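# Move masking tape from drawer to desk, close drawer

## Task

Lift the masking tape roll out of the open drawer, set it down on the desk, then push the drawer fully closed; keep all cabinets roughly in their original places, and the robot must not tip over or finish leaning, or the task fails.

## Robot and tools

Robot: a LinearBot, an omnidirectional wheeled base with a vertical column about 1.7 m high. A carriage rides the column (lift_m) and holds two six-joint arms, left and right, each with a five-finger hand. Arm bases sit roughly 0.57 m + lift_m above the floor, and carriage parts hang about 0.15 m lower. A hand point can reach 0.78 m from its shoulder but only about 0.4 m below the arm base. Parked arm: joints 1-6 = 0, 0.05, 0.05, 1.45, 0, 0. Cameras: carriage_camera (fixed, looking ahead and tilted about 20 degrees down), left_wrist_camera and right_wrist_camera (on the little-finger side, aimed at the hand point).

Frames: base frame has its origin on the floor below the base centre, x forward, y left, z up, in metres. The left_hand and right_hand result lines are hand-point positions in this frame; true hands usually sit somewhat lower, especially at long reach or under load. base_odometry is in the odometry frame (the base frame at scene start), counts wheel rotation only, heading in rad, positive left, -3.142 to 3.142.

Tool move: one action. "base" is an object with exactly one key, a relative offset from where the base last reported itself: translate_m (metres, forward +, -2 to 2), strafe_m (metres, left +, -2 to 2) or rotate_rad (radians, counter-clockwise +, -6.3 to 6.3). "joints" is a single flat object covering both arms, keyed by joint name; every value is an absolute target, not an offset. lift_m: 0 to 1 m. <side>_joint1_rad: -2.617 to 3.054, yaw of the whole arm, 0 ahead, + to the left. joint2: 0 to 3.141, shoulder (0 upper arm pointing back level, 1.57 vertical, 3.14 forward level). joint3: 0 to 3.141, elbow (0 folded, 3.14 straight). joint4: -1.57 to 1.57, wrist pitch, + lifts fingertips. joint5: -1.57 to 1.57, wrist yaw, + swings fingertips to the right (opposite sense to joint 1). joint6: -2.094 to 2.094, hand roll, + clockwise viewed from the forearm; the hand point is offset 0.07 m from this axis, so rolling moves it. With joints 5 and 6 at 0 and the hand level, the palm points down. Finger keys <side>_hand_little/ring/middle/index/thumb_bend/thumb_turn use a -1 to 1 scale: +1 open/straight (thumb_turn +1 beside palm, -1 opposite the fingers), -1 closed. <side>_hand_force_limit (-1 to 1, roughly 0 to 10 N at fingertip, 15 N for thumb) and <side>_hand_speed (-0.96 to 1) are settings; they start at 0 and -0.8. "speeds" caps top speeds for this action only: translate_m/strafe_m 0.02-0.5 m/s, rotate_rad 0.05-1.57 rad/s, lift_m 0.02-0.27 m/s. "min_time_s" (0.1-8 s) is a minimum duration for arm motions; too small a value makes the arm lunge and overshoot. "cameras" lists camera names or ["all"]; "blocking" false returns after about 0.5 s while motion continues. Actions cap at 15 s; moves time out at 14 s.

Other tools: wait(seconds 0-10, cameras) just lets time pass; stop(cameras) brakes all running motions, though the base coasts a bit; zoom_image(camera, region [x0,y0,x1,y1] pixels from the top-left, at most 504x504) enlarges the newest image; show_instructions shows reference pages; finished_scene(scene 1) ends the scene irreversibly, so the tape must already rest on the desk and the drawer be shut.

Results: base_status and joint_status read done, moving, off_target (resting short, maybe still pushing), not_followed (withheld by the self-collision check, line "joint command not followed"), contact_stop or time_out (target dropped, holds in place), or limit_stop_at_motor_heat. An unplanned stop, or a refused call, cancels the remaining move/wait/finished_scene calls in that reply. on_its_own reports actions you did not command. motor_effort gives percent of maximum with the peak in brackets; it is imprecise. <side>_hand_stopped_by lists little, ring, middle, index, thumb_bend, thumb_turn as moving, target, force, stalled or fault. <side>_<motor>_load_n is fingertip force in N (positive = pushed open); a lost grip shows as loads falling near 0. A MOTOR HOT line means park that arm soon.

Gripping: a finger motor starts only when its target changes by 0.002 or more. To grip gently close slowly (hand_speed -0.94 or below) with a modest force limit; the hand wraps objects about 0.035-0.065 m across with the thumb turned in front (thumb_turn near -1). To tighten, raise force_limit and send a more-closed target.

Cautions: the scene keeps running while you think, and stretched arms heat up; park arms between steps. Joints move together, so hands arc off straight paths; break long reaches into waypoints and use min_time_s of 2 or more. Arms and hands have no contact stop and keep pushing; approach the drawer, tape and desk slowly. Close the drawer with a slow, short push, not a ram, and do not shove the cabinets. Lower the tape onto the desk before opening the hand so it does not drop. Avoid high carriage, stretched loaded arms and jerky base moves, which risk tipping; after a base contact_stop, back off about 0.2 m. Never let the two arms touch, and keep an arm turned outward with joint2 under 0.8 away from the column. Do not back the column under a desk edge.

Each tool is called after "Request:" as name([rows], argument=value, ...), one row to a line, values as JSON.

Reference images:

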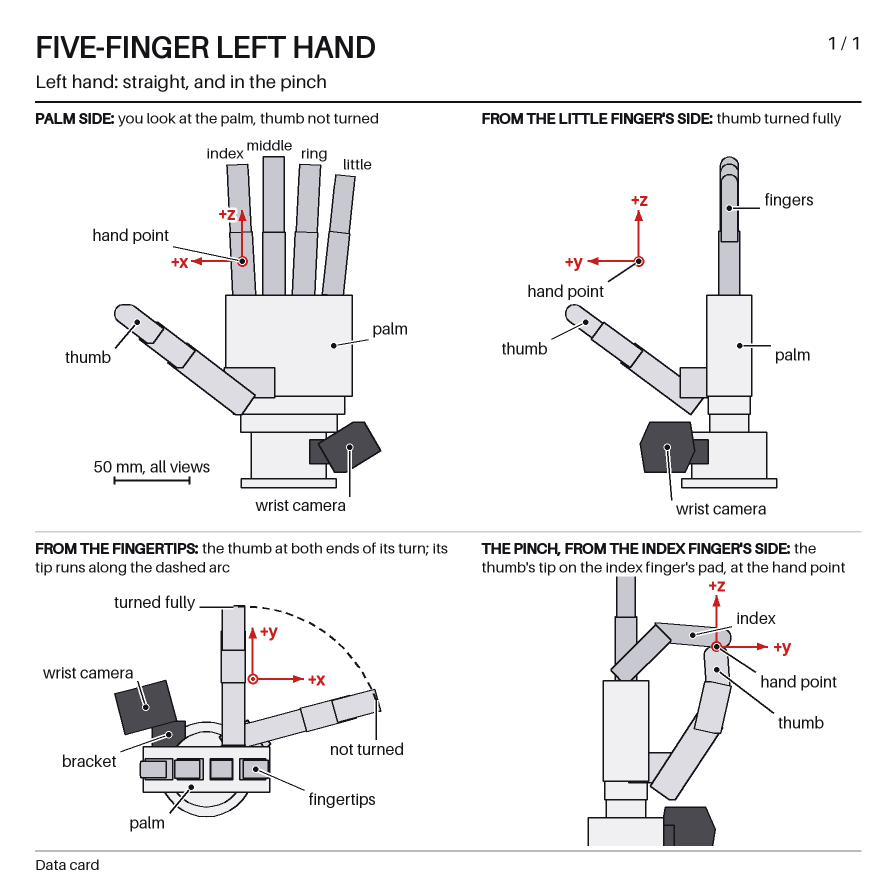

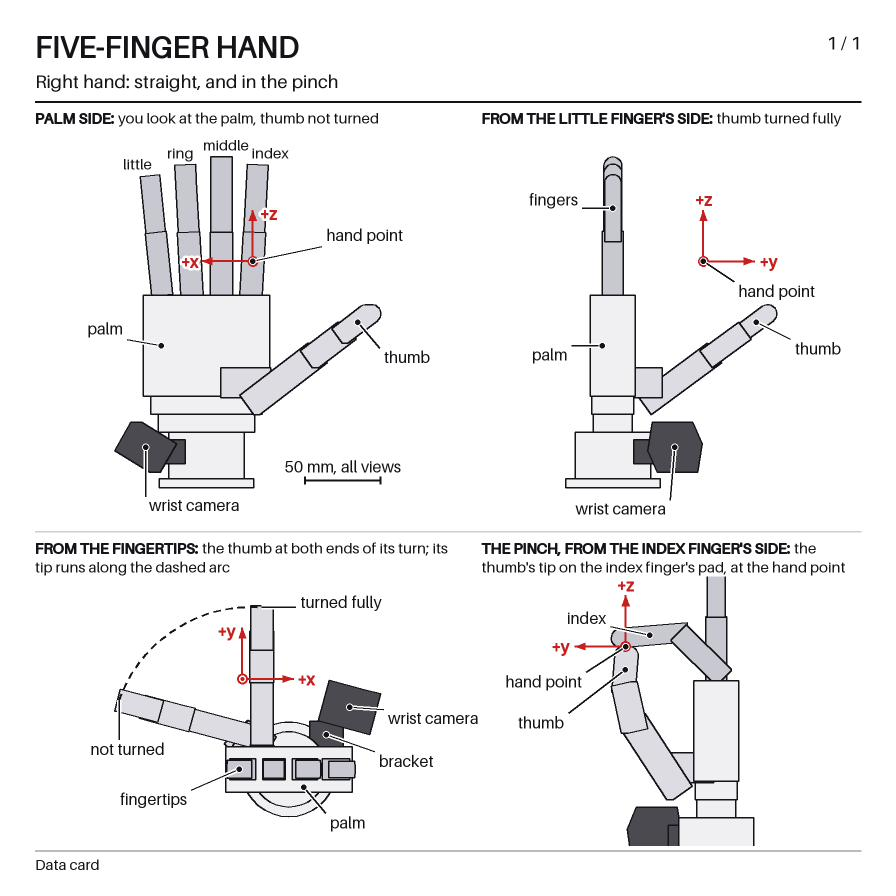

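## Session

Request:
move()

Scene clock: 0.00 s.
Joint torques (N m): no reading
Motor temperatures (°C): left_arm=[21 22 23 26 20 21] | right_arm=[20 24 25 22 21 21]
base_odometry: x=+0.000 y=+0.000 heading=+0.000
base_status: not commanded
joint_positions: lift_m=+0.300 left_joint1_rad=+0.005 left_joint2_rad=+0.064 left_joint3_rad=+0.034 left_joint4_rad=+1.488 left_joint5_rad=+0.009 left_joint6_rad=-0.014 right_joint1_rad=+0.009 right_joint2_rad=+0.039 right_joint3_rad=+0.033 right_joint4_rad=+1.497 right_joint5_rad=+0.002 right_joint6_rad=+0.006 left_hand_little=+1.000 left_hand_ring=+1.000 left_hand_middle=+1.000 left_hand_index=+1.000 left_hand_thumb_turn=+1.000 left_hand_thumb_bend=+1.000 left_hand_force_limit=+0.000 left_hand_speed=-0.800 right_hand_little=+1.000 right_hand_ring=+1.000 right_hand_middle=+1.000 right_hand_index=+1.000 right_hand_thumb_turn=+1.000 right_hand_thumb_bend=+1.000 right_hand_force_limit=+0.000 right_hand_speed=-0.800
joint_status: not commanded
left_hand_stopped_by: target,target,target,target,target,target
right_hand_stopped_by: target,target,target,target,target,target
left_little_load_n: 0.0
left_ring_load_n: 0.0
left_middle_load_n: 0.0
left_index_load_n: 0.0
left_thumb_bend_load_n: 0.0
left_thumb_turn_load_n: 0.0
right_little_load_n: 0.5
right_ring_load_n: 0.0
right_middle_load_n: 0.0
right_index_load_n: 0.0
right_thumb_bend_load_n: 0.0
right_thumb_turn_load_n: 0.0
motor_effort: lift_m=+19 drive_wheels=+2
left_hand: x=+0.3179 y=+0.2809 z=+1.3384 quat_wxyz=(+0.702, -0.037, +0.043, -0.709) (m; base frame)
right_hand: x=+0.3070 y=-0.2822 z=+1.3411 quat_wxyz=(+0.712, -0.027, +0.028, -0.701) (m; base frame)
pictures: carriage_camera, left_wrist_camera, right_wrist_camera

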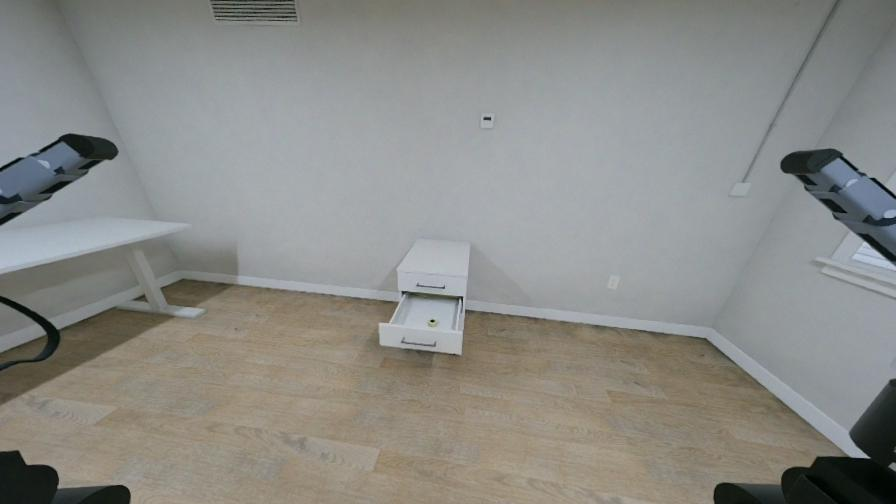

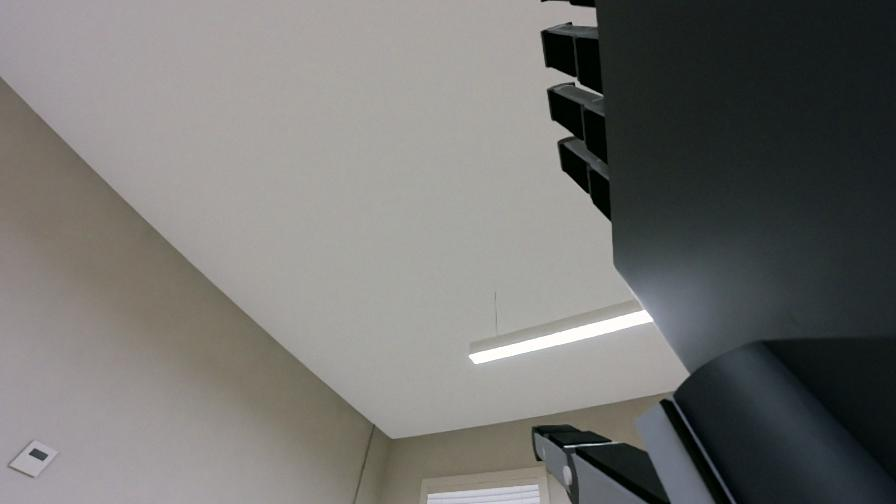

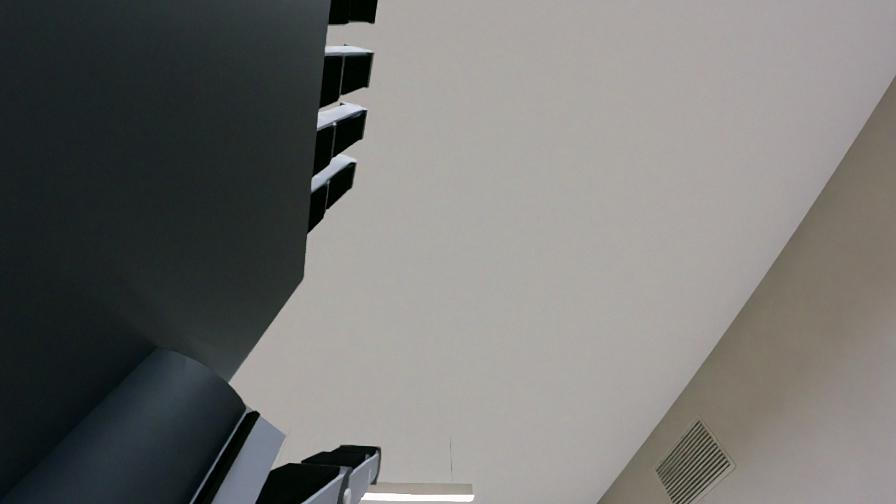

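Request:
zoom_image(camera="carriage_camera", region=[350, 210, 530, 370])

Request:
zoom_image(camera="carriage_camera", region=[0, 180, 260, 400])

Scaled by 2.800 from the camera's image (finer frame: 1280x720).

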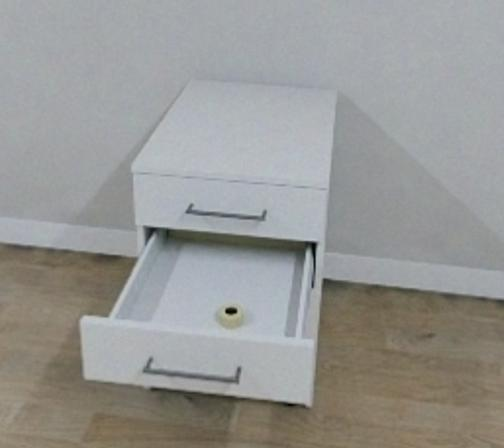

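Scaled by 1.938 from the camera's image (finer frame: 1280x720).

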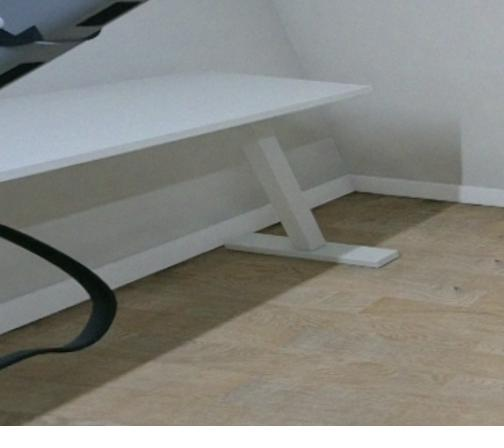

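Request:
move(base={"rotate_rad": -0.145})

Request:
move(base={"strafe_m": 0.26})

Request:
move(base={"translate_m": 0.3}, cameras=["carriage_camera"])

Scene clock: 73.03 s.
Joint torques (N m): left_arm=[0.21 3.28 6.04 0.08 0 -0.07] | right_arm=[-0.57 4.38 6.16 -0.13 -0.09 -0.06]
Motor temperatures (°C): left_arm=[20 23 26 25 20 21] | right_arm=[20 25 30 21 21 21]
move: done
base_odometry: x=+0.000 y=+0.000 heading=-0.145
base_status: done
joint_positions: lift_m=+0.300 left_joint1_rad=+0.005 left_joint2_rad=+0.064 left_joint3_rad=+0.034 left_joint4_rad=+1.487 left_joint5_rad=+0.009 left_joint6_rad=-0.014 right_joint1_rad=+0.009 right_joint2_rad=+0.039 right_joint3_rad=+0.033 right_joint4_rad=+1.497 right_joint5_rad=+0.002 right_joint6_rad=+0.006 left_hand_little=+1.000 left_hand_ring=+1.000 left_hand_middle=+1.000 left_hand_index=+1.000 left_hand_thumb_turn=+1.000 left_hand_thumb_bend=+1.000 left_hand_force_limit=+0.000 left_hand_speed=-0.800 right_hand_little=+1.000 right_hand_ring=+1.000 right_hand_middle=+1.000 right_hand_index=+1.000 right_hand_thumb_turn=+1.000 right_hand_thumb_bend=+1.000 right_hand_force_limit=+0.000 right_hand_speed=-0.800
joint_status: not commanded
left_hand_stopped_by: target,target,target,target,target,target
right_hand_stopped_by: target,target,target,target,target,target
left_little_load_n: 0.0
left_ring_load_n: 0.0
left_middle_load_n: 0.0
left_index_load_n: 0.0
left_thumb_bend_load_n: 0.0
left_thumb_turn_load_n: 0.0
right_little_load_n: 0.0
right_ring_load_n: 0.0
right_middle_load_n: 0.0
right_index_load_n: 0.0
right_thumb_bend_load_n: 0.0
right_thumb_turn_load_n: 0.0
motor_effort: lift_m=+19(19) drive_wheels=+7(7)
left_hand: x=+0.3181 y=+0.2809 z=+1.3383 quat_wxyz=(+0.702, -0.038, +0.043, -0.709)
right_hand: x=+0.3070 y=-0.2822 z=+1.3411 quat_wxyz=(+0.712, -0.027, +0.028, -0.701)
pictures: none

Scene clock: 75.47 s.
Joint torques (N m): left_arm=[0.38 3.37 6.05 0.11 -0.01 -0.03] | right_arm=[-0.46 4.3 6.12 -0.14 -0.09 -0.05]
move: done
base_odometry: x=+0.037 y=+0.257 heading=-0.144
base_status: done
joint_positions: lift_m=+0.300 left_joint1_rad=+0.004 left_joint2_rad=+0.064 left_joint3_rad=+0.034 left_joint4_rad=+1.487 left_joint5_rad=+0.008 left_joint6_rad=-0.014 right_joint1_rad=+0.009 right_joint2_rad=+0.039 right_joint3_rad=+0.033 right_joint4_rad=+1.497 right_joint5_rad=+0.001 right_joint6_rad=+0.006 left_hand_little=+1.000 left_hand_ring=+1.000 left_hand_middle=+1.000 left_hand_index=+1.000 left_hand_thumb_turn=+1.000 left_hand_thumb_bend=+1.000 left_hand_force_limit=+0.000 left_hand_speed=-0.800 right_hand_little=+1.000 right_hand_ring=+1.000 right_hand_middle=+1.000 right_hand_index=+1.000 right_hand_thumb_turn=+1.000 right_hand_thumb_bend=+1.000 right_hand_force_limit=+0.000 right_hand_speed=-0.800
joint_status: not commanded
left_hand_stopped_by: target,target,target,target,target,target
right_hand_stopped_by: target,target,target,target,target,target
left_little_load_n: 0.0
left_ring_load_n: 0.0
left_middle_load_n: 0.0
left_index_load_n: 0.0
left_thumb_bend_load_n: 0.0
left_thumb_turn_load_n: 0.0
right_little_load_n: 0.0
right_ring_load_n: 0.0
right_middle_load_n: 0.0
right_index_load_n: 0.0
right_thumb_bend_load_n: -0.5
right_thumb_turn_load_n: 0.0
motor_effort: lift_m=+19(19) drive_wheels=+0(12)
left_hand: x=+0.3180 y=+0.2810 z=+1.3384 quat_wxyz=(+0.702, -0.038, +0.043, -0.710)
right_hand: x=+0.3071 y=-0.2822 z=+1.3411 quat_wxyz=(+0.712, -0.028, +0.028, -0.701)
pictures: none

Scene clock: 77.97 s.
Joint torques (N m): left_arm=[0.14 3.47 6.13 0.11 -0.01 -0.05] | right_arm=[-0.55 4.25 6.19 -0.13 -0.07 -0.02]
move: done
base_odometry: x=+0.334 y=+0.215 heading=-0.144
base_status: done
joint_positions: lift_m=+0.300 left_joint1_rad=+0.004 left_joint2_rad=+0.064 left_joint3_rad=+0.034 left_joint4_rad=+1.485 left_joint5_rad=+0.008 left_joint6_rad=-0.014 right_joint1_rad=+0.009 right_joint2_rad=+0.039 right_joint3_rad=+0.033 right_joint4_rad=+1.496 right_joint5_rad=+0.001 right_joint6_rad=+0.006 left_hand_little=+1.000 left_hand_ring=+1.000 left_hand_middle=+1.000 left_hand_index=+1.000 left_hand_thumb_turn=+1.000 left_hand_thumb_bend=+1.000 left_hand_force_limit=+0.000 left_hand_speed=-0.800 right_hand_little=+1.000 right_hand_ring=+1.000 right_hand_middle=+1.000 right_hand_index=+1.000 right_hand_thumb_turn=+1.000 right_hand_thumb_bend=+1.000 right_hand_force_limit=+0.000 right_hand_speed=-0.800
joint_status: not commanded
left_hand_stopped_by: target,target,target,target,target,target
right_hand_stopped_by: target,target,target,target,target,target
left_little_load_n: 0.0
left_ring_load_n: 0.0
left_middle_load_n: 0.0
left_index_load_n: 0.0
left_thumb_bend_load_n: 0.0
left_thumb_turn_load_n: 0.0
right_little_load_n: 0.0
right_ring_load_n: 0.0
right_middle_load_n: 0.0
right_index_load_n: 0.0
right_thumb_bend_load_n: 0.0
right_thumb_turn_load_n: 0.0
motor_effort: lift_m=+19(19) drive_wheels=-2(14)
left_hand: x=+0.3187 y=+0.2810 z=+1.3381 quat_wxyz=(+0.702, -0.039, +0.044, -0.709)
right_hand: x=+0.3074 y=-0.2821 z=+1.3410 quat_wxyz=(+0.712, -0.028, +0.029, -0.701)

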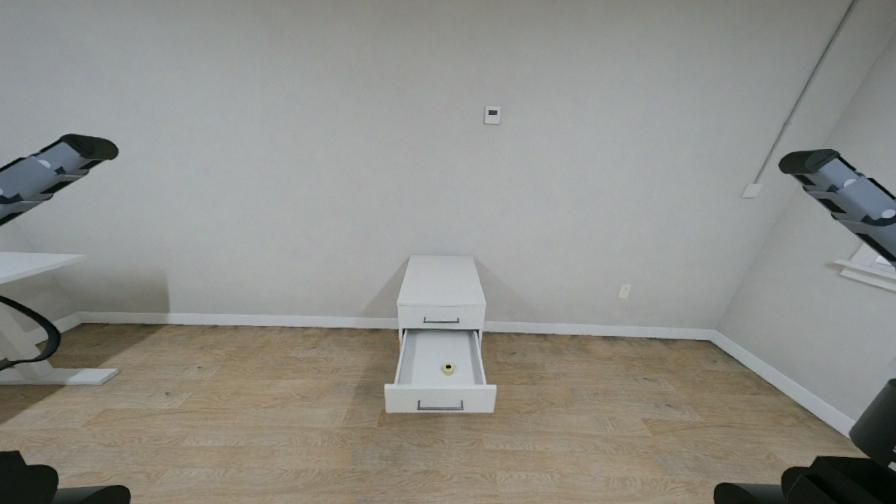

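Request:
zoom_image(camera="carriage_camera", region=[370, 240, 510, 425])

Scaled by 2.724 from the camera's image (finer frame: 1280x720).

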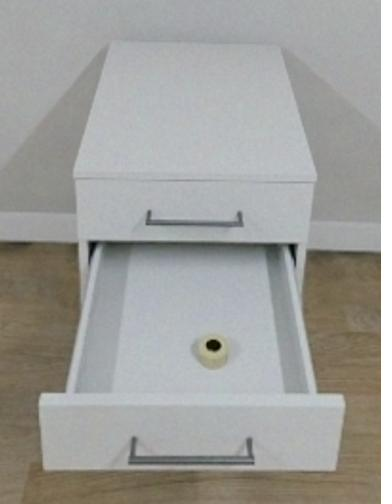

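Request:
move(base={"strafe_m": 0.26})

Request:
move(base={"translate_m": 0.2}, cameras=["carriage_camera"])

Request:
zoom_image(camera="carriage_camera", region=[400, 280, 640, 500])

Scene clock: 109.03 s.
Joint torques (N m): left_arm=[0.24 3.32 5.9 0.14 -0.03 -0.06] | right_arm=[-0.49 4.4 6.22 -0.11 -0.03 -0.03]
move: done
base_odometry: x=+0.372 y=+0.472 heading=-0.144
base_status: done
joint_positions: lift_m=+0.300 left_joint1_rad=+0.003 left_joint2_rad=+0.064 left_joint3_rad=+0.034 left_joint4_rad=+1.485 left_joint5_rad=+0.008 left_joint6_rad=-0.014 right_joint1_rad=+0.008 right_joint2_rad=+0.039 right_joint3_rad=+0.033 right_joint4_rad=+1.495 right_joint5_rad=+0.001 right_joint6_rad=+0.006 left_hand_little=+1.000 left_hand_ring=+1.000 left_hand_middle=+1.000 left_hand_index=+1.000 left_hand_thumb_turn=+1.000 left_hand_thumb_bend=+1.000 left_hand_force_limit=+0.000 left_hand_speed=-0.800 right_hand_little=+1.000 right_hand_ring=+1.000 right_hand_middle=+1.000 right_hand_index=+1.000 right_hand_thumb_turn=+1.000 right_hand_thumb_bend=+1.000 right_hand_force_limit=+0.000 right_hand_speed=-0.800
joint_status: not commanded
left_hand_stopped_by: target,target,target,target,target,target
right_hand_stopped_by: target,target,target,target,target,target
left_little_load_n: 0.0
left_ring_load_n: 0.0
left_middle_load_n: 0.0
left_index_load_n: 0.0
left_thumb_bend_load_n: 0.5
left_thumb_turn_load_n: 0.0
right_little_load_n: 0.0
right_ring_load_n: 0.0
right_middle_load_n: 0.0
right_index_load_n: 0.0
right_thumb_bend_load_n: 0.0
right_thumb_turn_load_n: 0.0
motor_effort: lift_m=+19(19) drive_wheels=+0(14)
left_hand: x=+0.3185 y=+0.2810 z=+1.3382 quat_wxyz=(+0.702, -0.039, +0.043, -0.710)
right_hand: x=+0.3075 y=-0.2822 z=+1.3410 quat_wxyz=(+0.712, -0.028, +0.029, -0.701)
pictures: none

Scene clock: 111.10 s.
Joint torques (N m): left_arm=[0.24 3.4 6.09 0.15 -0.04 -0.07] | right_arm=[-0.5 4.26 6.31 -0.16 -0.07 -0.04]
move: done
base_odometry: x=+0.570 y=+0.444 heading=-0.144
base_status: done
joint_positions: lift_m=+0.300 left_joint1_rad=+0.003 left_joint2_rad=+0.064 left_joint3_rad=+0.034 left_joint4_rad=+1.483 left_joint5_rad=+0.008 left_joint6_rad=-0.014 right_joint1_rad=+0.008 right_joint2_rad=+0.039 right_joint3_rad=+0.033 right_joint4_rad=+1.495 right_joint5_rad=+0.001 right_joint6_rad=+0.006 left_hand_little=+1.000 left_hand_ring=+1.000 left_hand_middle=+1.000 left_hand_index=+1.000 left_hand_thumb_turn=+1.000 left_hand_thumb_bend=+1.000 left_hand_force_limit=+0.000 left_hand_speed=-0.800 right_hand_little=+1.000 right_hand_ring=+1.000 right_hand_middle=+1.000 right_hand_index=+1.000 right_hand_thumb_turn=+1.000 right_hand_thumb_bend=+1.000 right_hand_force_limit=+0.000 right_hand_speed=-0.800
joint_status: not commanded
left_hand_stopped_by: target,target,target,target,target,target
right_hand_stopped_by: target,target,target,target,target,target
left_little_load_n: 0.0
left_ring_load_n: 0.0
left_middle_load_n: 0.0
left_index_load_n: 0.0
left_thumb_bend_load_n: 0.0
left_thumb_turn_load_n: 0.0
right_little_load_n: 0.0
right_ring_load_n: 0.0
right_middle_load_n: 0.0
right_index_load_n: 0.0
right_thumb_bend_load_n: 0.5
right_thumb_turn_load_n: 0.0
motor_effort: lift_m=+19(19) drive_wheels=-1(13)
left_hand: x=+0.3192 y=+0.2810 z=+1.3380 quat_wxyz=(+0.702, -0.040, +0.044, -0.710)
right_hand: x=+0.3075 y=-0.2822 z=+1.3410 quat_wxyz=(+0.712, -0.028, +0.029, -0.701)

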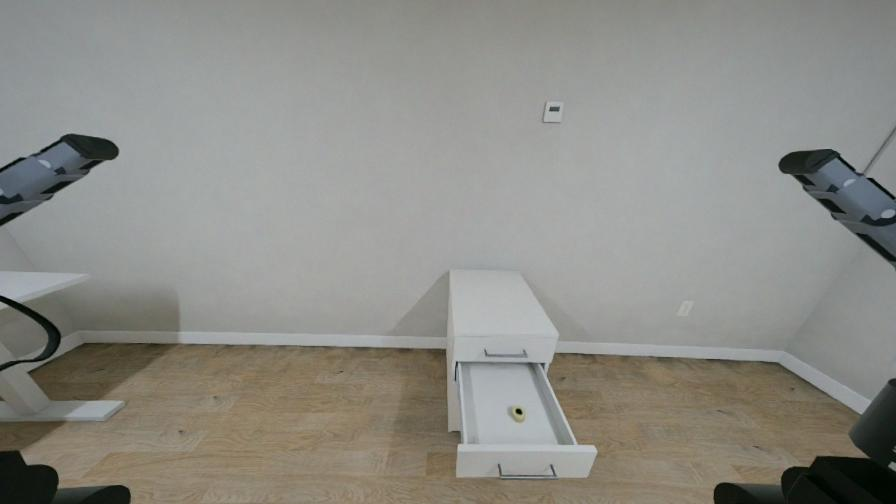

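Scaled by 2.100 from the camera's image (finer frame: 1280x720).

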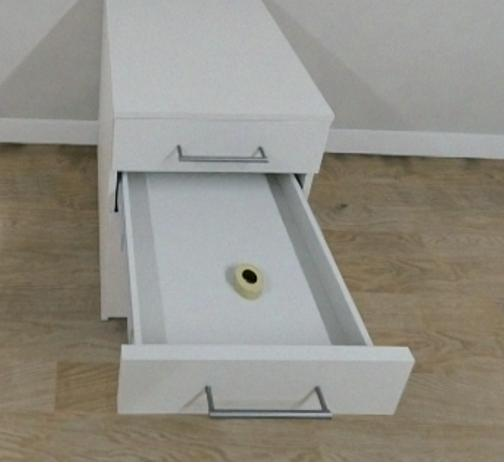

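Request:
move(joints={"lift_m": 0.35, "right_joint1_rad": -0.036, "right_joint2_rad": 2.951, "right_joint3_rad": 1.629, "right_joint4_rad": 0.624, "right_joint5_rad": 0, "right_joint6_rad": 0, "right_hand_thumb_turn": -1, "right_hand_thumb_bend": 0.7, "right_hand_index": 0.6, "right_hand_middle": 0.6}, min_time_s=4, cameras=["carriage_camera", "right_wrist_camera"])

Scene clock: 176.67 s.
Joint torques (N m): left_arm=[0.28 3.25 6.16 0.13 0 -0.1] | right_arm=[-1.52 -13.68 7.02 1.9 -0.1 -0.11]
move: done
base_odometry: x=+0.570 y=+0.444 heading=-0.144
base_status: not commanded
joint_positions: lift_m=+0.350 left_joint1_rad=+0.003 left_joint2_rad=+0.064 left_joint3_rad=+0.034 left_joint4_rad=+1.484 left_joint5_rad=+0.008 left_joint6_rad=-0.014 right_joint1_rad=-0.023 right_joint2_rad=+2.935 right_joint3_rad=+1.610 right_joint4_rad=+0.632 right_joint5_rad=+0.001 right_joint6_rad=+0.006 left_hand_little=+1.000 left_hand_ring=+1.000 left_hand_middle=+1.000 left_hand_index=+1.000 left_hand_thumb_turn=+1.000 left_hand_thumb_bend=+1.000 left_hand_force_limit=+0.000 left_hand_speed=-0.800 right_hand_little=+1.000 right_hand_ring=+1.000 right_hand_middle=+0.600 right_hand_index=+0.600 right_hand_thumb_turn=-1.000 right_hand_thumb_bend=+0.700 right_hand_force_limit=+0.000 right_hand_speed=-0.800
joint_status: all done
left_hand_stopped_by: target,target,target,target,target,target
right_hand_stopped_by: target,target,target,target,target,target
left_little_load_n: 0.0
left_ring_load_n: 0.0
left_middle_load_n: 0.0
left_index_load_n: 0.0
left_thumb_bend_load_n: 0.0
left_thumb_turn_load_n: 0.0
right_little_load_n: 0.0
right_ring_load_n: 0.0
right_middle_load_n: 0.0
right_index_load_n: 0.0
right_thumb_bend_load_n: 0.0
right_thumb_turn_load_n: 0.0
motor_effort: lift_m=+19(24) drive_wheels=+6(6)
left_hand: x=+0.3188 y=+0.2810 z=+1.3881 quat_wxyz=(+0.702, -0.039, +0.044, -0.710)
right_hand: x=+0.7896 y=-0.2960 z=+0.6732 quat_wxyz=(+0.298, -0.630, +0.650, -0.303)
carriage_camera: T_world_to_cam=[[-0.01814, -0.99936, 0.03085, -0.0407], [-0.38398, -0.02152, -0.92309, 1.30921], [0.92316, -0.02859, -0.38334, 0.40023]] pos_world=[0.13249, -0.00105, 1.3632]
right_wrist_camera: T_world_to_cam=[[-0.59185, -0.2791, -0.75619, 0.89578], [-0.53212, 0.83995, 0.10647, 0.60407], [0.60544, 0.46539, -0.64564, 0.20821]] pos_world=[0.72555, -0.35427, 0.74749]

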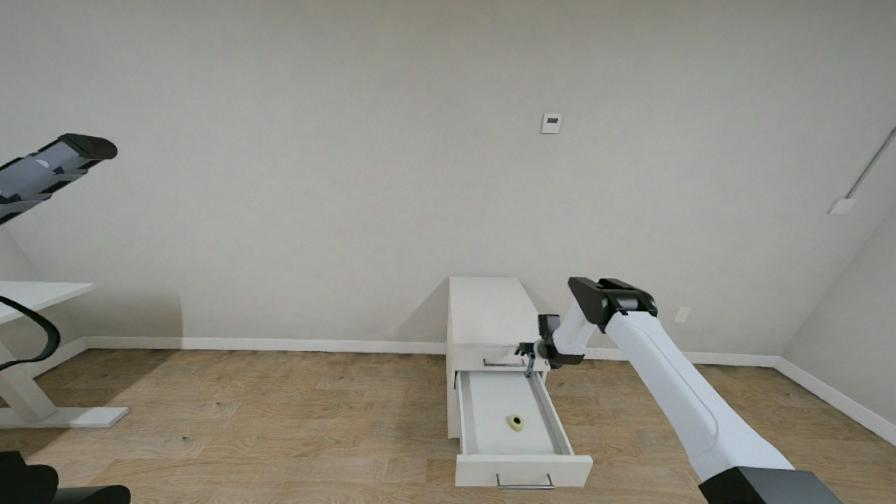

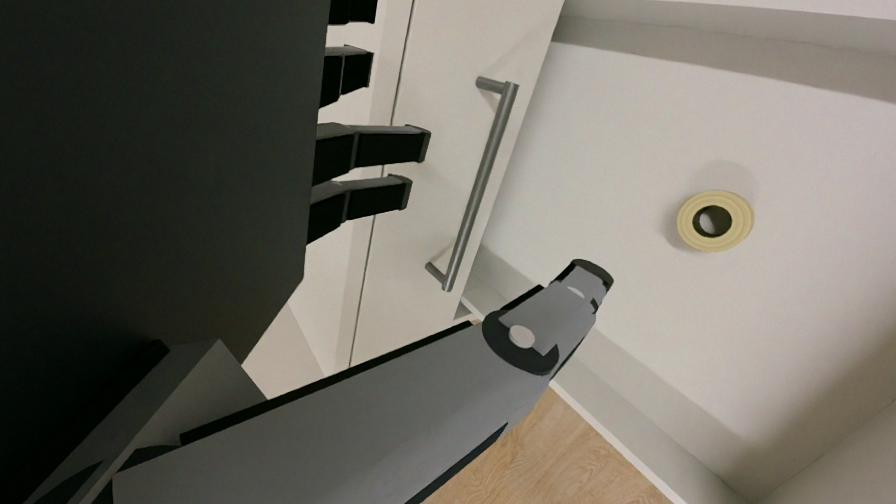

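Request:
move(joints={"right_joint1_rad": -0.045, "right_joint2_rad": 2.815, "right_joint3_rad": 1.398, "right_joint4_rad": 0.715, "right_joint5_rad": 0, "right_joint6_rad": 0}, min_time_s=2, cameras=[])

Request:
move(joints={"lift_m": 0.16}, cameras=["carriage_camera", "right_wrist_camera"])

Scene clock: 201.33 s.
Joint torques (N m): left_arm=[0.21 3.23 5.86 0.14 0.02 -0.05] | right_arm=[-1.52 -18.09 3.44 2.03 -0.09 -0.1]
Motor temperatures (°C): left_arm=[20 23 27 25 20 21] | right_arm=[20 40 31 24 21 21]
move: done
base_odometry: x=+0.570 y=+0.444 heading=-0.144
base_status: not commanded
joint_positions: lift_m=+0.350 left_joint1_rad=+0.003 left_joint2_rad=+0.064 left_joint3_rad=+0.034 left_joint4_rad=+1.484 left_joint5_rad=+0.008 left_joint6_rad=-0.014 right_joint1_rad=-0.032 right_joint2_rad=+2.853 right_joint3_rad=+1.408 right_joint4_rad=+0.709 right_joint5_rad=+0.001 right_joint6_rad=+0.006 left_hand_little=+1.000 left_hand_ring=+1.000 left_hand_middle=+1.000 left_hand_index=+1.000 left_hand_thumb_turn=+1.000 left_hand_thumb_bend=+1.000 left_hand_force_limit=+0.000 left_hand_speed=-0.800 right_hand_little=+1.000 right_hand_ring=+1.000 right_hand_middle=+0.600 right_hand_index=+0.600 right_hand_thumb_turn=-1.000 right_hand_thumb_bend=+0.700 right_hand_force_limit=+0.000 right_hand_speed=-0.800
joint_status: all done
left_hand_stopped_by: target,target,target,target,target,target
right_hand_stopped_by: target,target,target,target,target,target
left_little_load_n: 0.5
left_ring_load_n: 0.0
left_middle_load_n: 0.0
left_index_load_n: 0.0
left_thumb_bend_load_n: 0.0
left_thumb_turn_load_n: -0.5
right_little_load_n: 0.0
right_ring_load_n: 0.0
right_middle_load_n: 0.0
right_index_load_n: 0.0
right_thumb_bend_load_n: 0.0
right_thumb_turn_load_n: 0.0
motor_effort: lift_m=+19(20) drive_wheels=+6(6)
left_hand: x=+0.3188 y=+0.2810 z=+1.3881 quat_wxyz=(+0.702, -0.039, +0.044, -0.710)
right_hand: x=+0.7475 y=-0.2996 z=+0.6746 quat_wxyz=(+0.283, -0.634, +0.659, -0.291)

Scene clock: 202.63 s.
Joint torques (N m): left_arm=[0.34 3.52 5.93 0.03 0 -0.06] | right_arm=[-1.48 -15.95 3.99 1.98 -0.06 -0.13]
move: done
base_odometry: x=+0.570 y=+0.444 heading=-0.144
base_status: not commanded
joint_positions: lift_m=+0.160 left_joint1_rad=+0.003 left_joint2_rad=+0.064 left_joint3_rad=+0.034 left_joint4_rad=+1.485 left_joint5_rad=+0.008 left_joint6_rad=-0.014 right_joint1_rad=-0.032 right_joint2_rad=+2.831 right_joint3_rad=+1.403 right_joint4_rad=+0.713 right_joint5_rad=+0.001 right_joint6_rad=+0.006 left_hand_little=+1.000 left_hand_ring=+1.000 left_hand_middle=+1.000 left_hand_index=+1.000 left_hand_thumb_turn=+1.000 left_hand_thumb_bend=+1.000 left_hand_force_limit=+0.000 left_hand_speed=-0.800 right_hand_little=+1.000 right_hand_ring=+1.000 right_hand_middle=+0.600 right_hand_index=+0.600 right_hand_thumb_turn=-1.000 right_hand_thumb_bend=+0.700 right_hand_force_limit=+0.000 right_hand_speed=-0.800
joint_status: all done
left_hand_stopped_by: target,target,target,target,target,target
right_hand_stopped_by: target,target,target,target,target,target
left_little_load_n: 0.0
left_ring_load_n: 0.5
left_middle_load_n: 0.0
left_index_load_n: 0.0
left_thumb_bend_load_n: 0.0
left_thumb_turn_load_n: 0.0
right_little_load_n: 0.0
right_ring_load_n: 0.0
right_middle_load_n: 0.0
right_index_load_n: 0.0
right_thumb_bend_load_n: 0.0
right_thumb_turn_load_n: 0.0
motor_effort: lift_m=+18(19) drive_wheels=-1(6)
left_hand: x=+0.3185 y=+0.2810 z=+1.1983 quat_wxyz=(+0.702, -0.039, +0.043, -0.710)
right_hand: x=+0.7543 y=-0.2999 z=+0.4950 quat_wxyz=(+0.289, -0.631, +0.656, -0.297)
carriage_camera: T_world_to_cam=[[-0.01814, -0.99936, 0.03085, -0.03484], [-0.38398, -0.02152, -0.92309, 1.13391], [0.92316, -0.02859, -0.38334, 0.32743]] pos_world=[0.13249, -0.00105, 1.1733]
right_wrist_camera: T_world_to_cam=[[-0.6111, -0.27339, -0.74284, 0.74879], [-0.52221, 0.84451, 0.11879, 0.59527], [0.59486, 0.46051, -0.65884, 0.12938]] pos_world=[0.69147, -0.35758, 0.57076]

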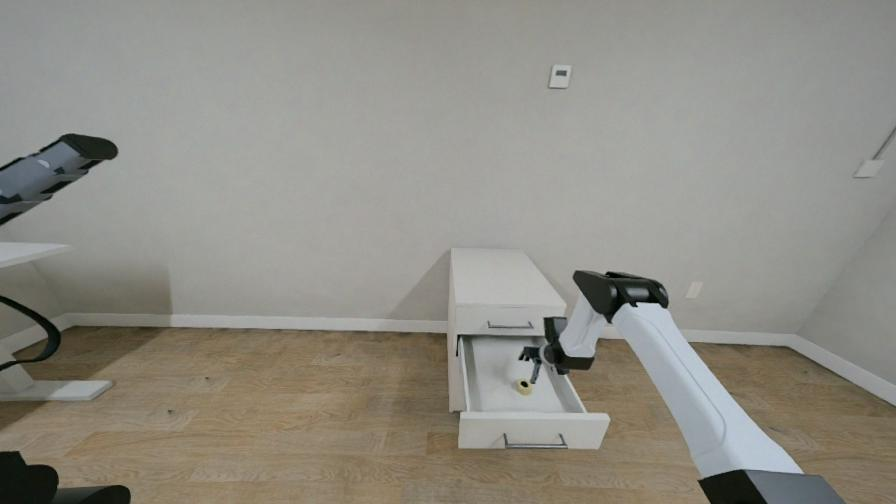

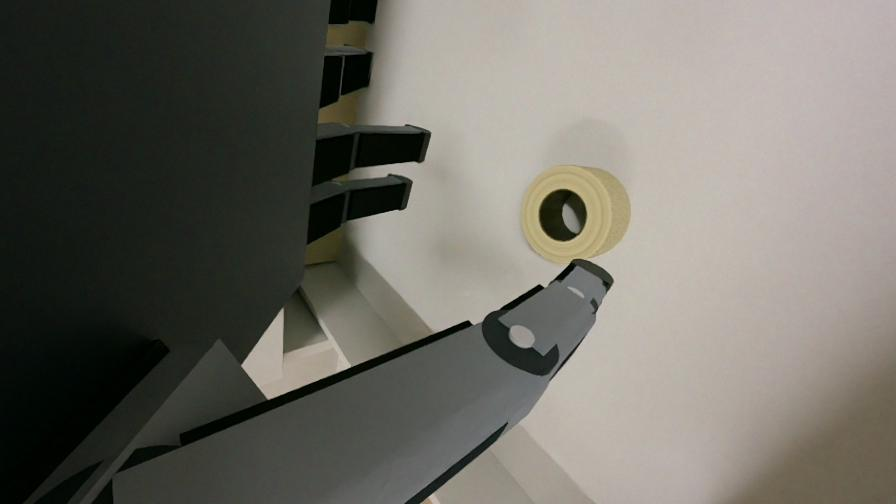

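Request:
move(joints={"lift_m": 0.09}, speeds={"lift_m": 0.08}, cameras=["carriage_camera", "right_wrist_camera"])

Request:
zoom_image(camera="carriage_camera", region=[450, 300, 630, 450])

Scene clock: 215.40 s.
Joint torques (N m): left_arm=[0.31 3.23 6.06 0.07 -0.02 -0.02] | right_arm=[-1.4 -15.92 4.04 1.98 -0.06 -0.09]
move: done
base_odometry: x=+0.570 y=+0.444 heading=-0.144
base_status: not commanded
joint_positions: lift_m=+0.090 left_joint1_rad=+0.003 left_joint2_rad=+0.064 left_joint3_rad=+0.034 left_joint4_rad=+1.487 left_joint5_rad=+0.008 left_joint6_rad=-0.014 right_joint1_rad=-0.032 right_joint2_rad=+2.831 right_joint3_rad=+1.403 right_joint4_rad=+0.715 right_joint5_rad=+0.001 right_joint6_rad=+0.006 left_hand_little=+1.000 left_hand_ring=+1.000 left_hand_middle=+1.000 left_hand_index=+1.000 left_hand_thumb_turn=+1.000 left_hand_thumb_bend=+1.000 left_hand_force_limit=+0.000 left_hand_speed=-0.800 right_hand_little=+1.000 right_hand_ring=+1.000 right_hand_middle=+0.600 right_hand_index=+0.600 right_hand_thumb_turn=-1.000 right_hand_thumb_bend=+0.700 right_hand_force_limit=+0.000 right_hand_speed=-0.800
joint_status: all done
left_hand_stopped_by: target,target,target,target,target,target
right_hand_stopped_by: target,target,target,target,target,target
left_little_load_n: 0.0
left_ring_load_n: 0.0
left_middle_load_n: 0.0
left_index_load_n: 0.0
left_thumb_bend_load_n: 0.0
left_thumb_turn_load_n: 0.0
right_little_load_n: 0.0
right_ring_load_n: 0.0
right_middle_load_n: 0.0
right_index_load_n: 0.0
right_thumb_bend_load_n: 0.0
right_thumb_turn_load_n: 0.0
motor_effort: lift_m=+19(19) drive_wheels=+6(6)
left_hand: x=+0.3182 y=+0.2810 z=+1.1284 quat_wxyz=(+0.702, -0.038, +0.043, -0.710)
right_hand: x=+0.7546 y=-0.2999 z=+0.4255 quat_wxyz=(+0.290, -0.630, +0.656, -0.298)
carriage_camera: T_world_to_cam=[[-0.01814, -0.99936, 0.03085, -0.03268], [-0.38398, -0.02152, -0.92309, 1.06929], [0.92316, -0.02859, -0.38334, 0.3006]] pos_world=[0.13249, -0.00105, 1.1033]
right_wrist_camera: T_world_to_cam=[[-0.60969, -0.27334, -0.74401, 0.69676], [-0.52242, 0.8445, 0.11785, 0.60428], [0.59611, 0.46054, -0.65769, 0.08191]] pos_world=[0.69168, -0.35758, 0.50106]

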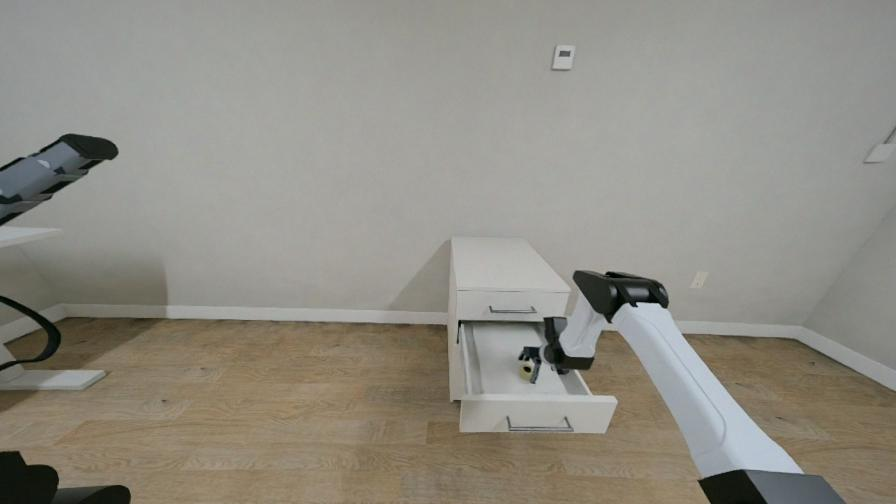

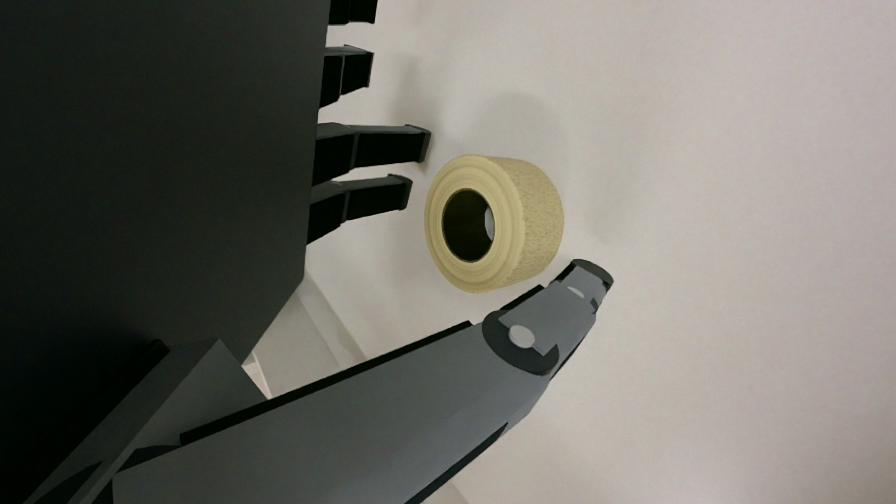

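Scaled by 2.800 from the camera's image (finer frame: 1280x720).

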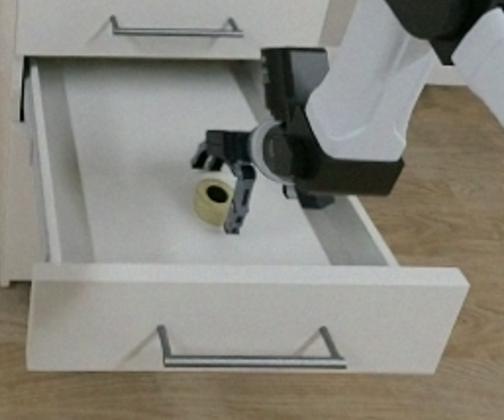

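Request:
move(joints={"lift_m": 0.07}, speeds={"lift_m": 0.04}, cameras=["carriage_camera", "right_wrist_camera"])

Request:
zoom_image(camera="carriage_camera", region=[480, 310, 600, 410])

Scene clock: 229.20 s.
Joint torques (N m): left_arm=[0.29 3.33 6.06 0.13 -0.01 -0.08] | right_arm=[-1.42 -15.68 4.07 1.6 -0.06 -0.1]
Motor temperatures (°C): left_arm=[20 23 27 24 20 20] | right_arm=[20 46 30 27 21 21]
move: done
base_odometry: x=+0.570 y=+0.444 heading=-0.144
base_status: not commanded
joint_positions: lift_m=+0.070 left_joint1_rad=+0.003 left_joint2_rad=+0.064 left_joint3_rad=+0.034 left_joint4_rad=+1.487 left_joint5_rad=+0.008 left_joint6_rad=-0.014 right_joint1_rad=-0.032 right_joint2_rad=+2.828 right_joint3_rad=+1.402 right_joint4_rad=+0.751 right_joint5_rad=+0.001 right_joint6_rad=+0.006 left_hand_little=+1.000 left_hand_ring=+1.000 left_hand_middle=+1.000 left_hand_index=+1.000 left_hand_thumb_turn=+1.000 left_hand_thumb_bend=+1.000 left_hand_force_limit=+0.000 left_hand_speed=-0.800 right_hand_little=+1.000 right_hand_ring=+1.000 right_hand_middle=+0.600 right_hand_index=+0.600 right_hand_thumb_turn=-1.000 right_hand_thumb_bend=+0.700 right_hand_force_limit=+0.000 right_hand_speed=-0.800
joint_status: all done
left_hand_stopped_by: target,target,target,target,target,target
right_hand_stopped_by: target,target,target,target,target,target
left_little_load_n: 0.0
left_ring_load_n: 0.0
left_middle_load_n: 0.0
left_index_load_n: 0.0
left_thumb_bend_load_n: 0.0
left_thumb_turn_load_n: 0.0
right_little_load_n: -0.5
right_ring_load_n: -0.5
right_middle_load_n: 0.5
right_index_load_n: 0.0
right_thumb_bend_load_n: 0.0
right_thumb_turn_load_n: 0.0
motor_effort: lift_m=+17(18) drive_wheels=+6(6)
left_hand: x=+0.3181 y=+0.2810 z=+1.1086 quat_wxyz=(+0.702, -0.038, +0.043, -0.710)
right_hand: x=+0.7635 y=-0.3002 z=+0.4132 quat_wxyz=(+0.302, -0.625, +0.650, -0.311)
carriage_camera: T_world_to_cam=[[-0.01814, -0.99936, 0.03085, -0.03207], [-0.38398, -0.02152, -0.92309, 1.05092], [0.92316, -0.02859, -0.38334, 0.29297]] pos_world=[0.13249, -0.00105, 1.0834]
right_wrist_camera: T_world_to_cam=[[-0.58029, -0.27435, -0.76681, 0.67959], [-0.52663, 0.84462, 0.09634, 0.62274], [0.62123, 0.45973, -0.63461, 0.03971]] pos_world=[0.69764, -0.35779, 0.48632]

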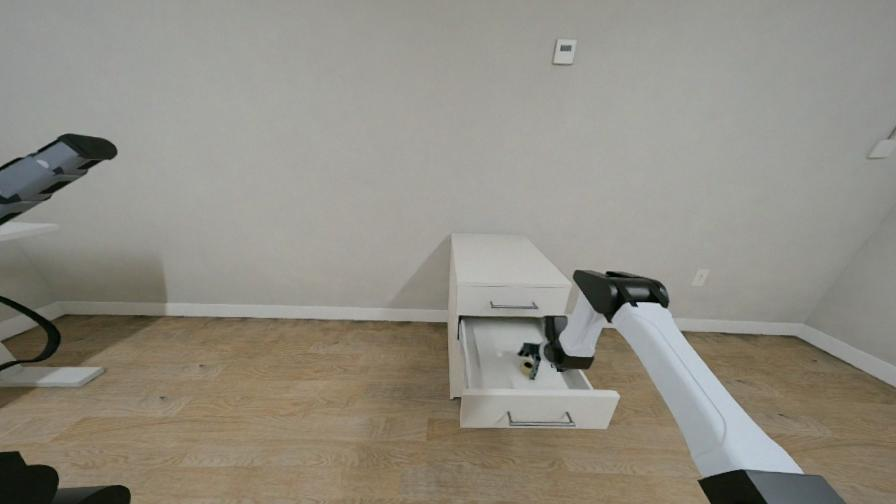

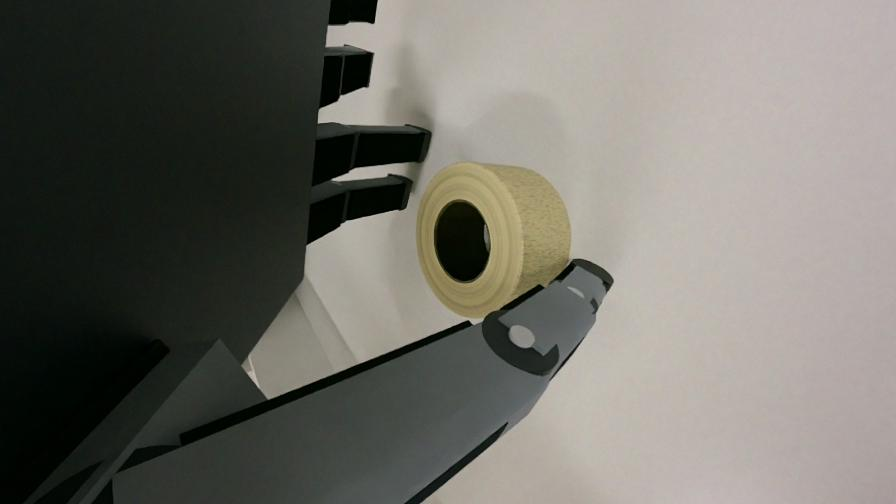

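Scaled by 4.200 from the camera's image (finer frame: 1280x720).

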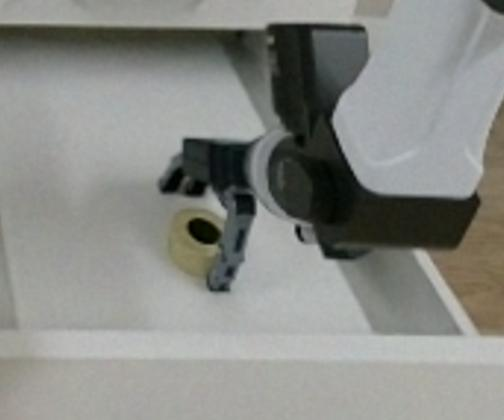

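Request:
move(joints={"lift_m": 0.081, "right_joint4_rad": 0.713}, speeds={"lift_m": 0.05}, cameras=[])

Request:
move(joints={"right_hand_speed": -0.93, "right_hand_force_limit": -0.4, "right_hand_index": -0.1, "right_hand_middle": -0.1, "right_hand_thumb_bend": -0.1}, cameras=["carriage_camera", "right_wrist_camera"])

Request:
zoom_image(camera="carriage_camera", region=[480, 310, 600, 410])

Scene clock: 238.30 s.
Joint torques (N m): left_arm=[0.4 3.22 6.02 0.15 0 -0.11] | right_arm=[-1.55 -15.47 4.12 1.84 -0.12 -0.1]
move: done
base_odometry: x=+0.570 y=+0.444 heading=-0.144
base_status: not commanded
joint_positions: lift_m=+0.081 left_joint1_rad=+0.003 left_joint2_rad=+0.064 left_joint3_rad=+0.034 left_joint4_rad=+1.487 left_joint5_rad=+0.008 left_joint6_rad=-0.014 right_joint1_rad=-0.032 right_joint2_rad=+2.828 right_joint3_rad=+1.402 right_joint4_rad=+0.723 right_joint5_rad=+0.001 right_joint6_rad=+0.006 left_hand_little=+1.000 left_hand_ring=+1.000 left_hand_middle=+1.000 left_hand_index=+1.000 left_hand_thumb_turn=+1.000 left_hand_thumb_bend=+1.000 left_hand_force_limit=+0.000 left_hand_speed=-0.800 right_hand_little=+1.000 right_hand_ring=+1.000 right_hand_middle=+0.600 right_hand_index=+0.600 right_hand_thumb_turn=-1.000 right_hand_thumb_bend=+0.700 right_hand_force_limit=+0.000 right_hand_speed=-0.800
joint_status: all done
left_hand_stopped_by: target,target,target,target,target,target
right_hand_stopped_by: target,target,target,target,target,target
left_little_load_n: 0.0
left_ring_load_n: 0.0
left_middle_load_n: 0.0
left_index_load_n: 0.0
left_thumb_bend_load_n: 0.0
left_thumb_turn_load_n: 0.0
right_little_load_n: 0.0
right_ring_load_n: 0.0
right_middle_load_n: 0.0
right_index_load_n: 0.0
right_thumb_bend_load_n: 0.0
right_thumb_turn_load_n: 0.0
motor_effort: lift_m=+20(23) drive_wheels=+6(6)
left_hand: x=+0.3180 y=+0.2810 z=+1.1193 quat_wxyz=(+0.702, -0.038, +0.043, -0.710)
right_hand: x=+0.7575 y=-0.3000 z=+0.4193 quat_wxyz=(+0.293, -0.629, +0.654, -0.302)

Scene clock: 241.73 s.
Joint torques (N m): left_arm=[0.24 3.29 6.13 0.08 0.06 -0.06] | right_arm=[-1.52 -15.61 4.22 1.8 -0.07 -0.11]
move: off_target
base_odometry: x=+0.570 y=+0.444 heading=-0.144
base_status: not commanded
joint_positions: lift_m=+0.081 left_joint1_rad=+0.003 left_joint2_rad=+0.064 left_joint3_rad=+0.034 left_joint4_rad=+1.487 left_joint5_rad=+0.008 left_joint6_rad=-0.014 right_joint1_rad=-0.032 right_joint2_rad=+2.828 right_joint3_rad=+1.402 right_joint4_rad=+0.729 right_joint5_rad=+0.001 right_joint6_rad=+0.006 left_hand_little=+1.000 left_hand_ring=+1.000 left_hand_middle=+1.000 left_hand_index=+1.000 left_hand_thumb_turn=+1.000 left_hand_thumb_bend=+1.000 left_hand_force_limit=+0.000 left_hand_speed=-0.800 right_hand_little=+1.000 right_hand_ring=+1.000 right_hand_middle=+0.228 right_hand_index=+0.221 right_hand_thumb_turn=-1.000 right_hand_thumb_bend=+0.511 right_hand_force_limit=-0.400 right_hand_speed=-0.930
joint_status: right_hand_middle off_target (ended at +0.228, target -0.100); right_hand_index off_target (ended at +0.221, target -0.100); right_hand_thumb_bend off_target (ended at +0.511, target -0.100); the others done
left_hand_stopped_by: target,target,target,target,target,target
right_hand_stopped_by: target,target,force,force,force,target
left_little_load_n: 0.0
left_ring_load_n: 0.0
left_middle_load_n: 0.0
left_index_load_n: 0.0
left_thumb_bend_load_n: 0.0
left_thumb_turn_load_n: 0.0
right_little_load_n: 0.0
right_ring_load_n: -0.5
right_middle_load_n: 3.0
right_index_load_n: 3.0
right_thumb_bend_load_n: 5.0
right_thumb_turn_load_n: 0.5
motor_effort: lift_m=+20(20) drive_wheels=+6(6)
left_hand: x=+0.3180 y=+0.2810 z=+1.1193 quat_wxyz=(+0.702, -0.038, +0.043, -0.710)
right_hand: x=+0.7589 y=-0.3000 z=+0.4203 quat_wxyz=(+0.295, -0.628, +0.653, -0.304)
carriage_camera: T_world_to_cam=[[-0.01814, -0.99936, 0.03085, -0.0324], [-0.38398, -0.02152, -0.92309, 1.0608], [0.92316, -0.02859, -0.38334, 0.29707]] pos_world=[0.13249, -0.00105, 1.0941]
right_wrist_camera: T_world_to_cam=[[-0.5966, -0.2738, -0.75439, 0.68973], [-0.5244, 0.84457, 0.10818, 0.61281], [0.60752, 0.46014, -0.64745, 0.06295]] pos_world=[0.69461, -0.35768, 0.49478]

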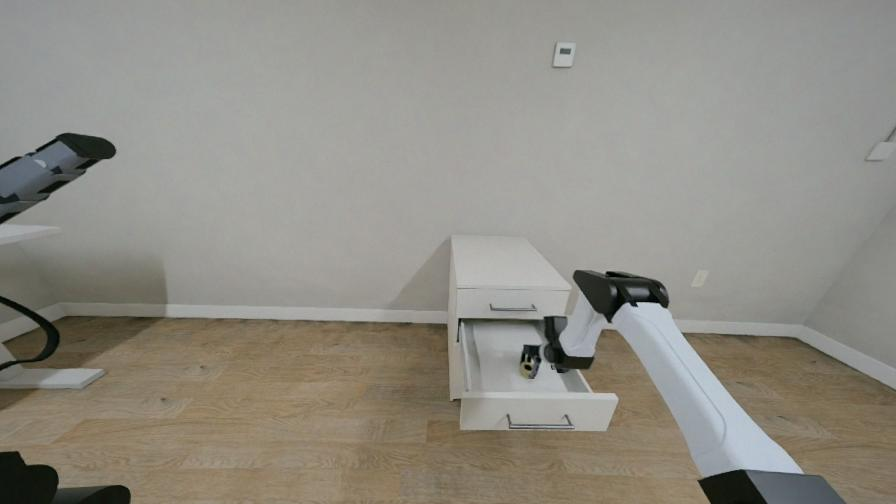

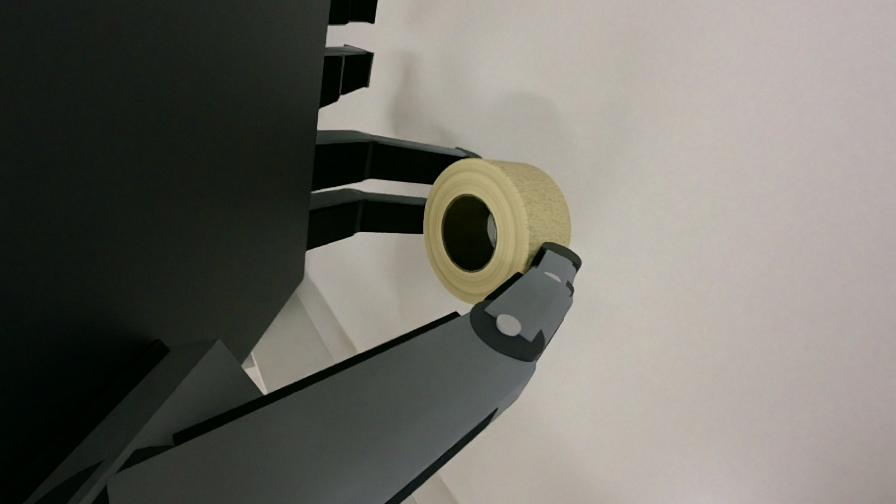

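Scaled by 4.200 from the camera's image (finer frame: 1280x720).

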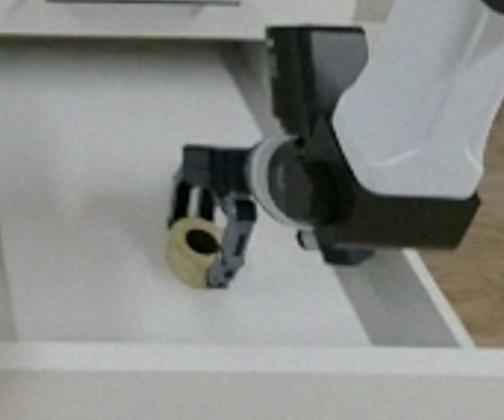

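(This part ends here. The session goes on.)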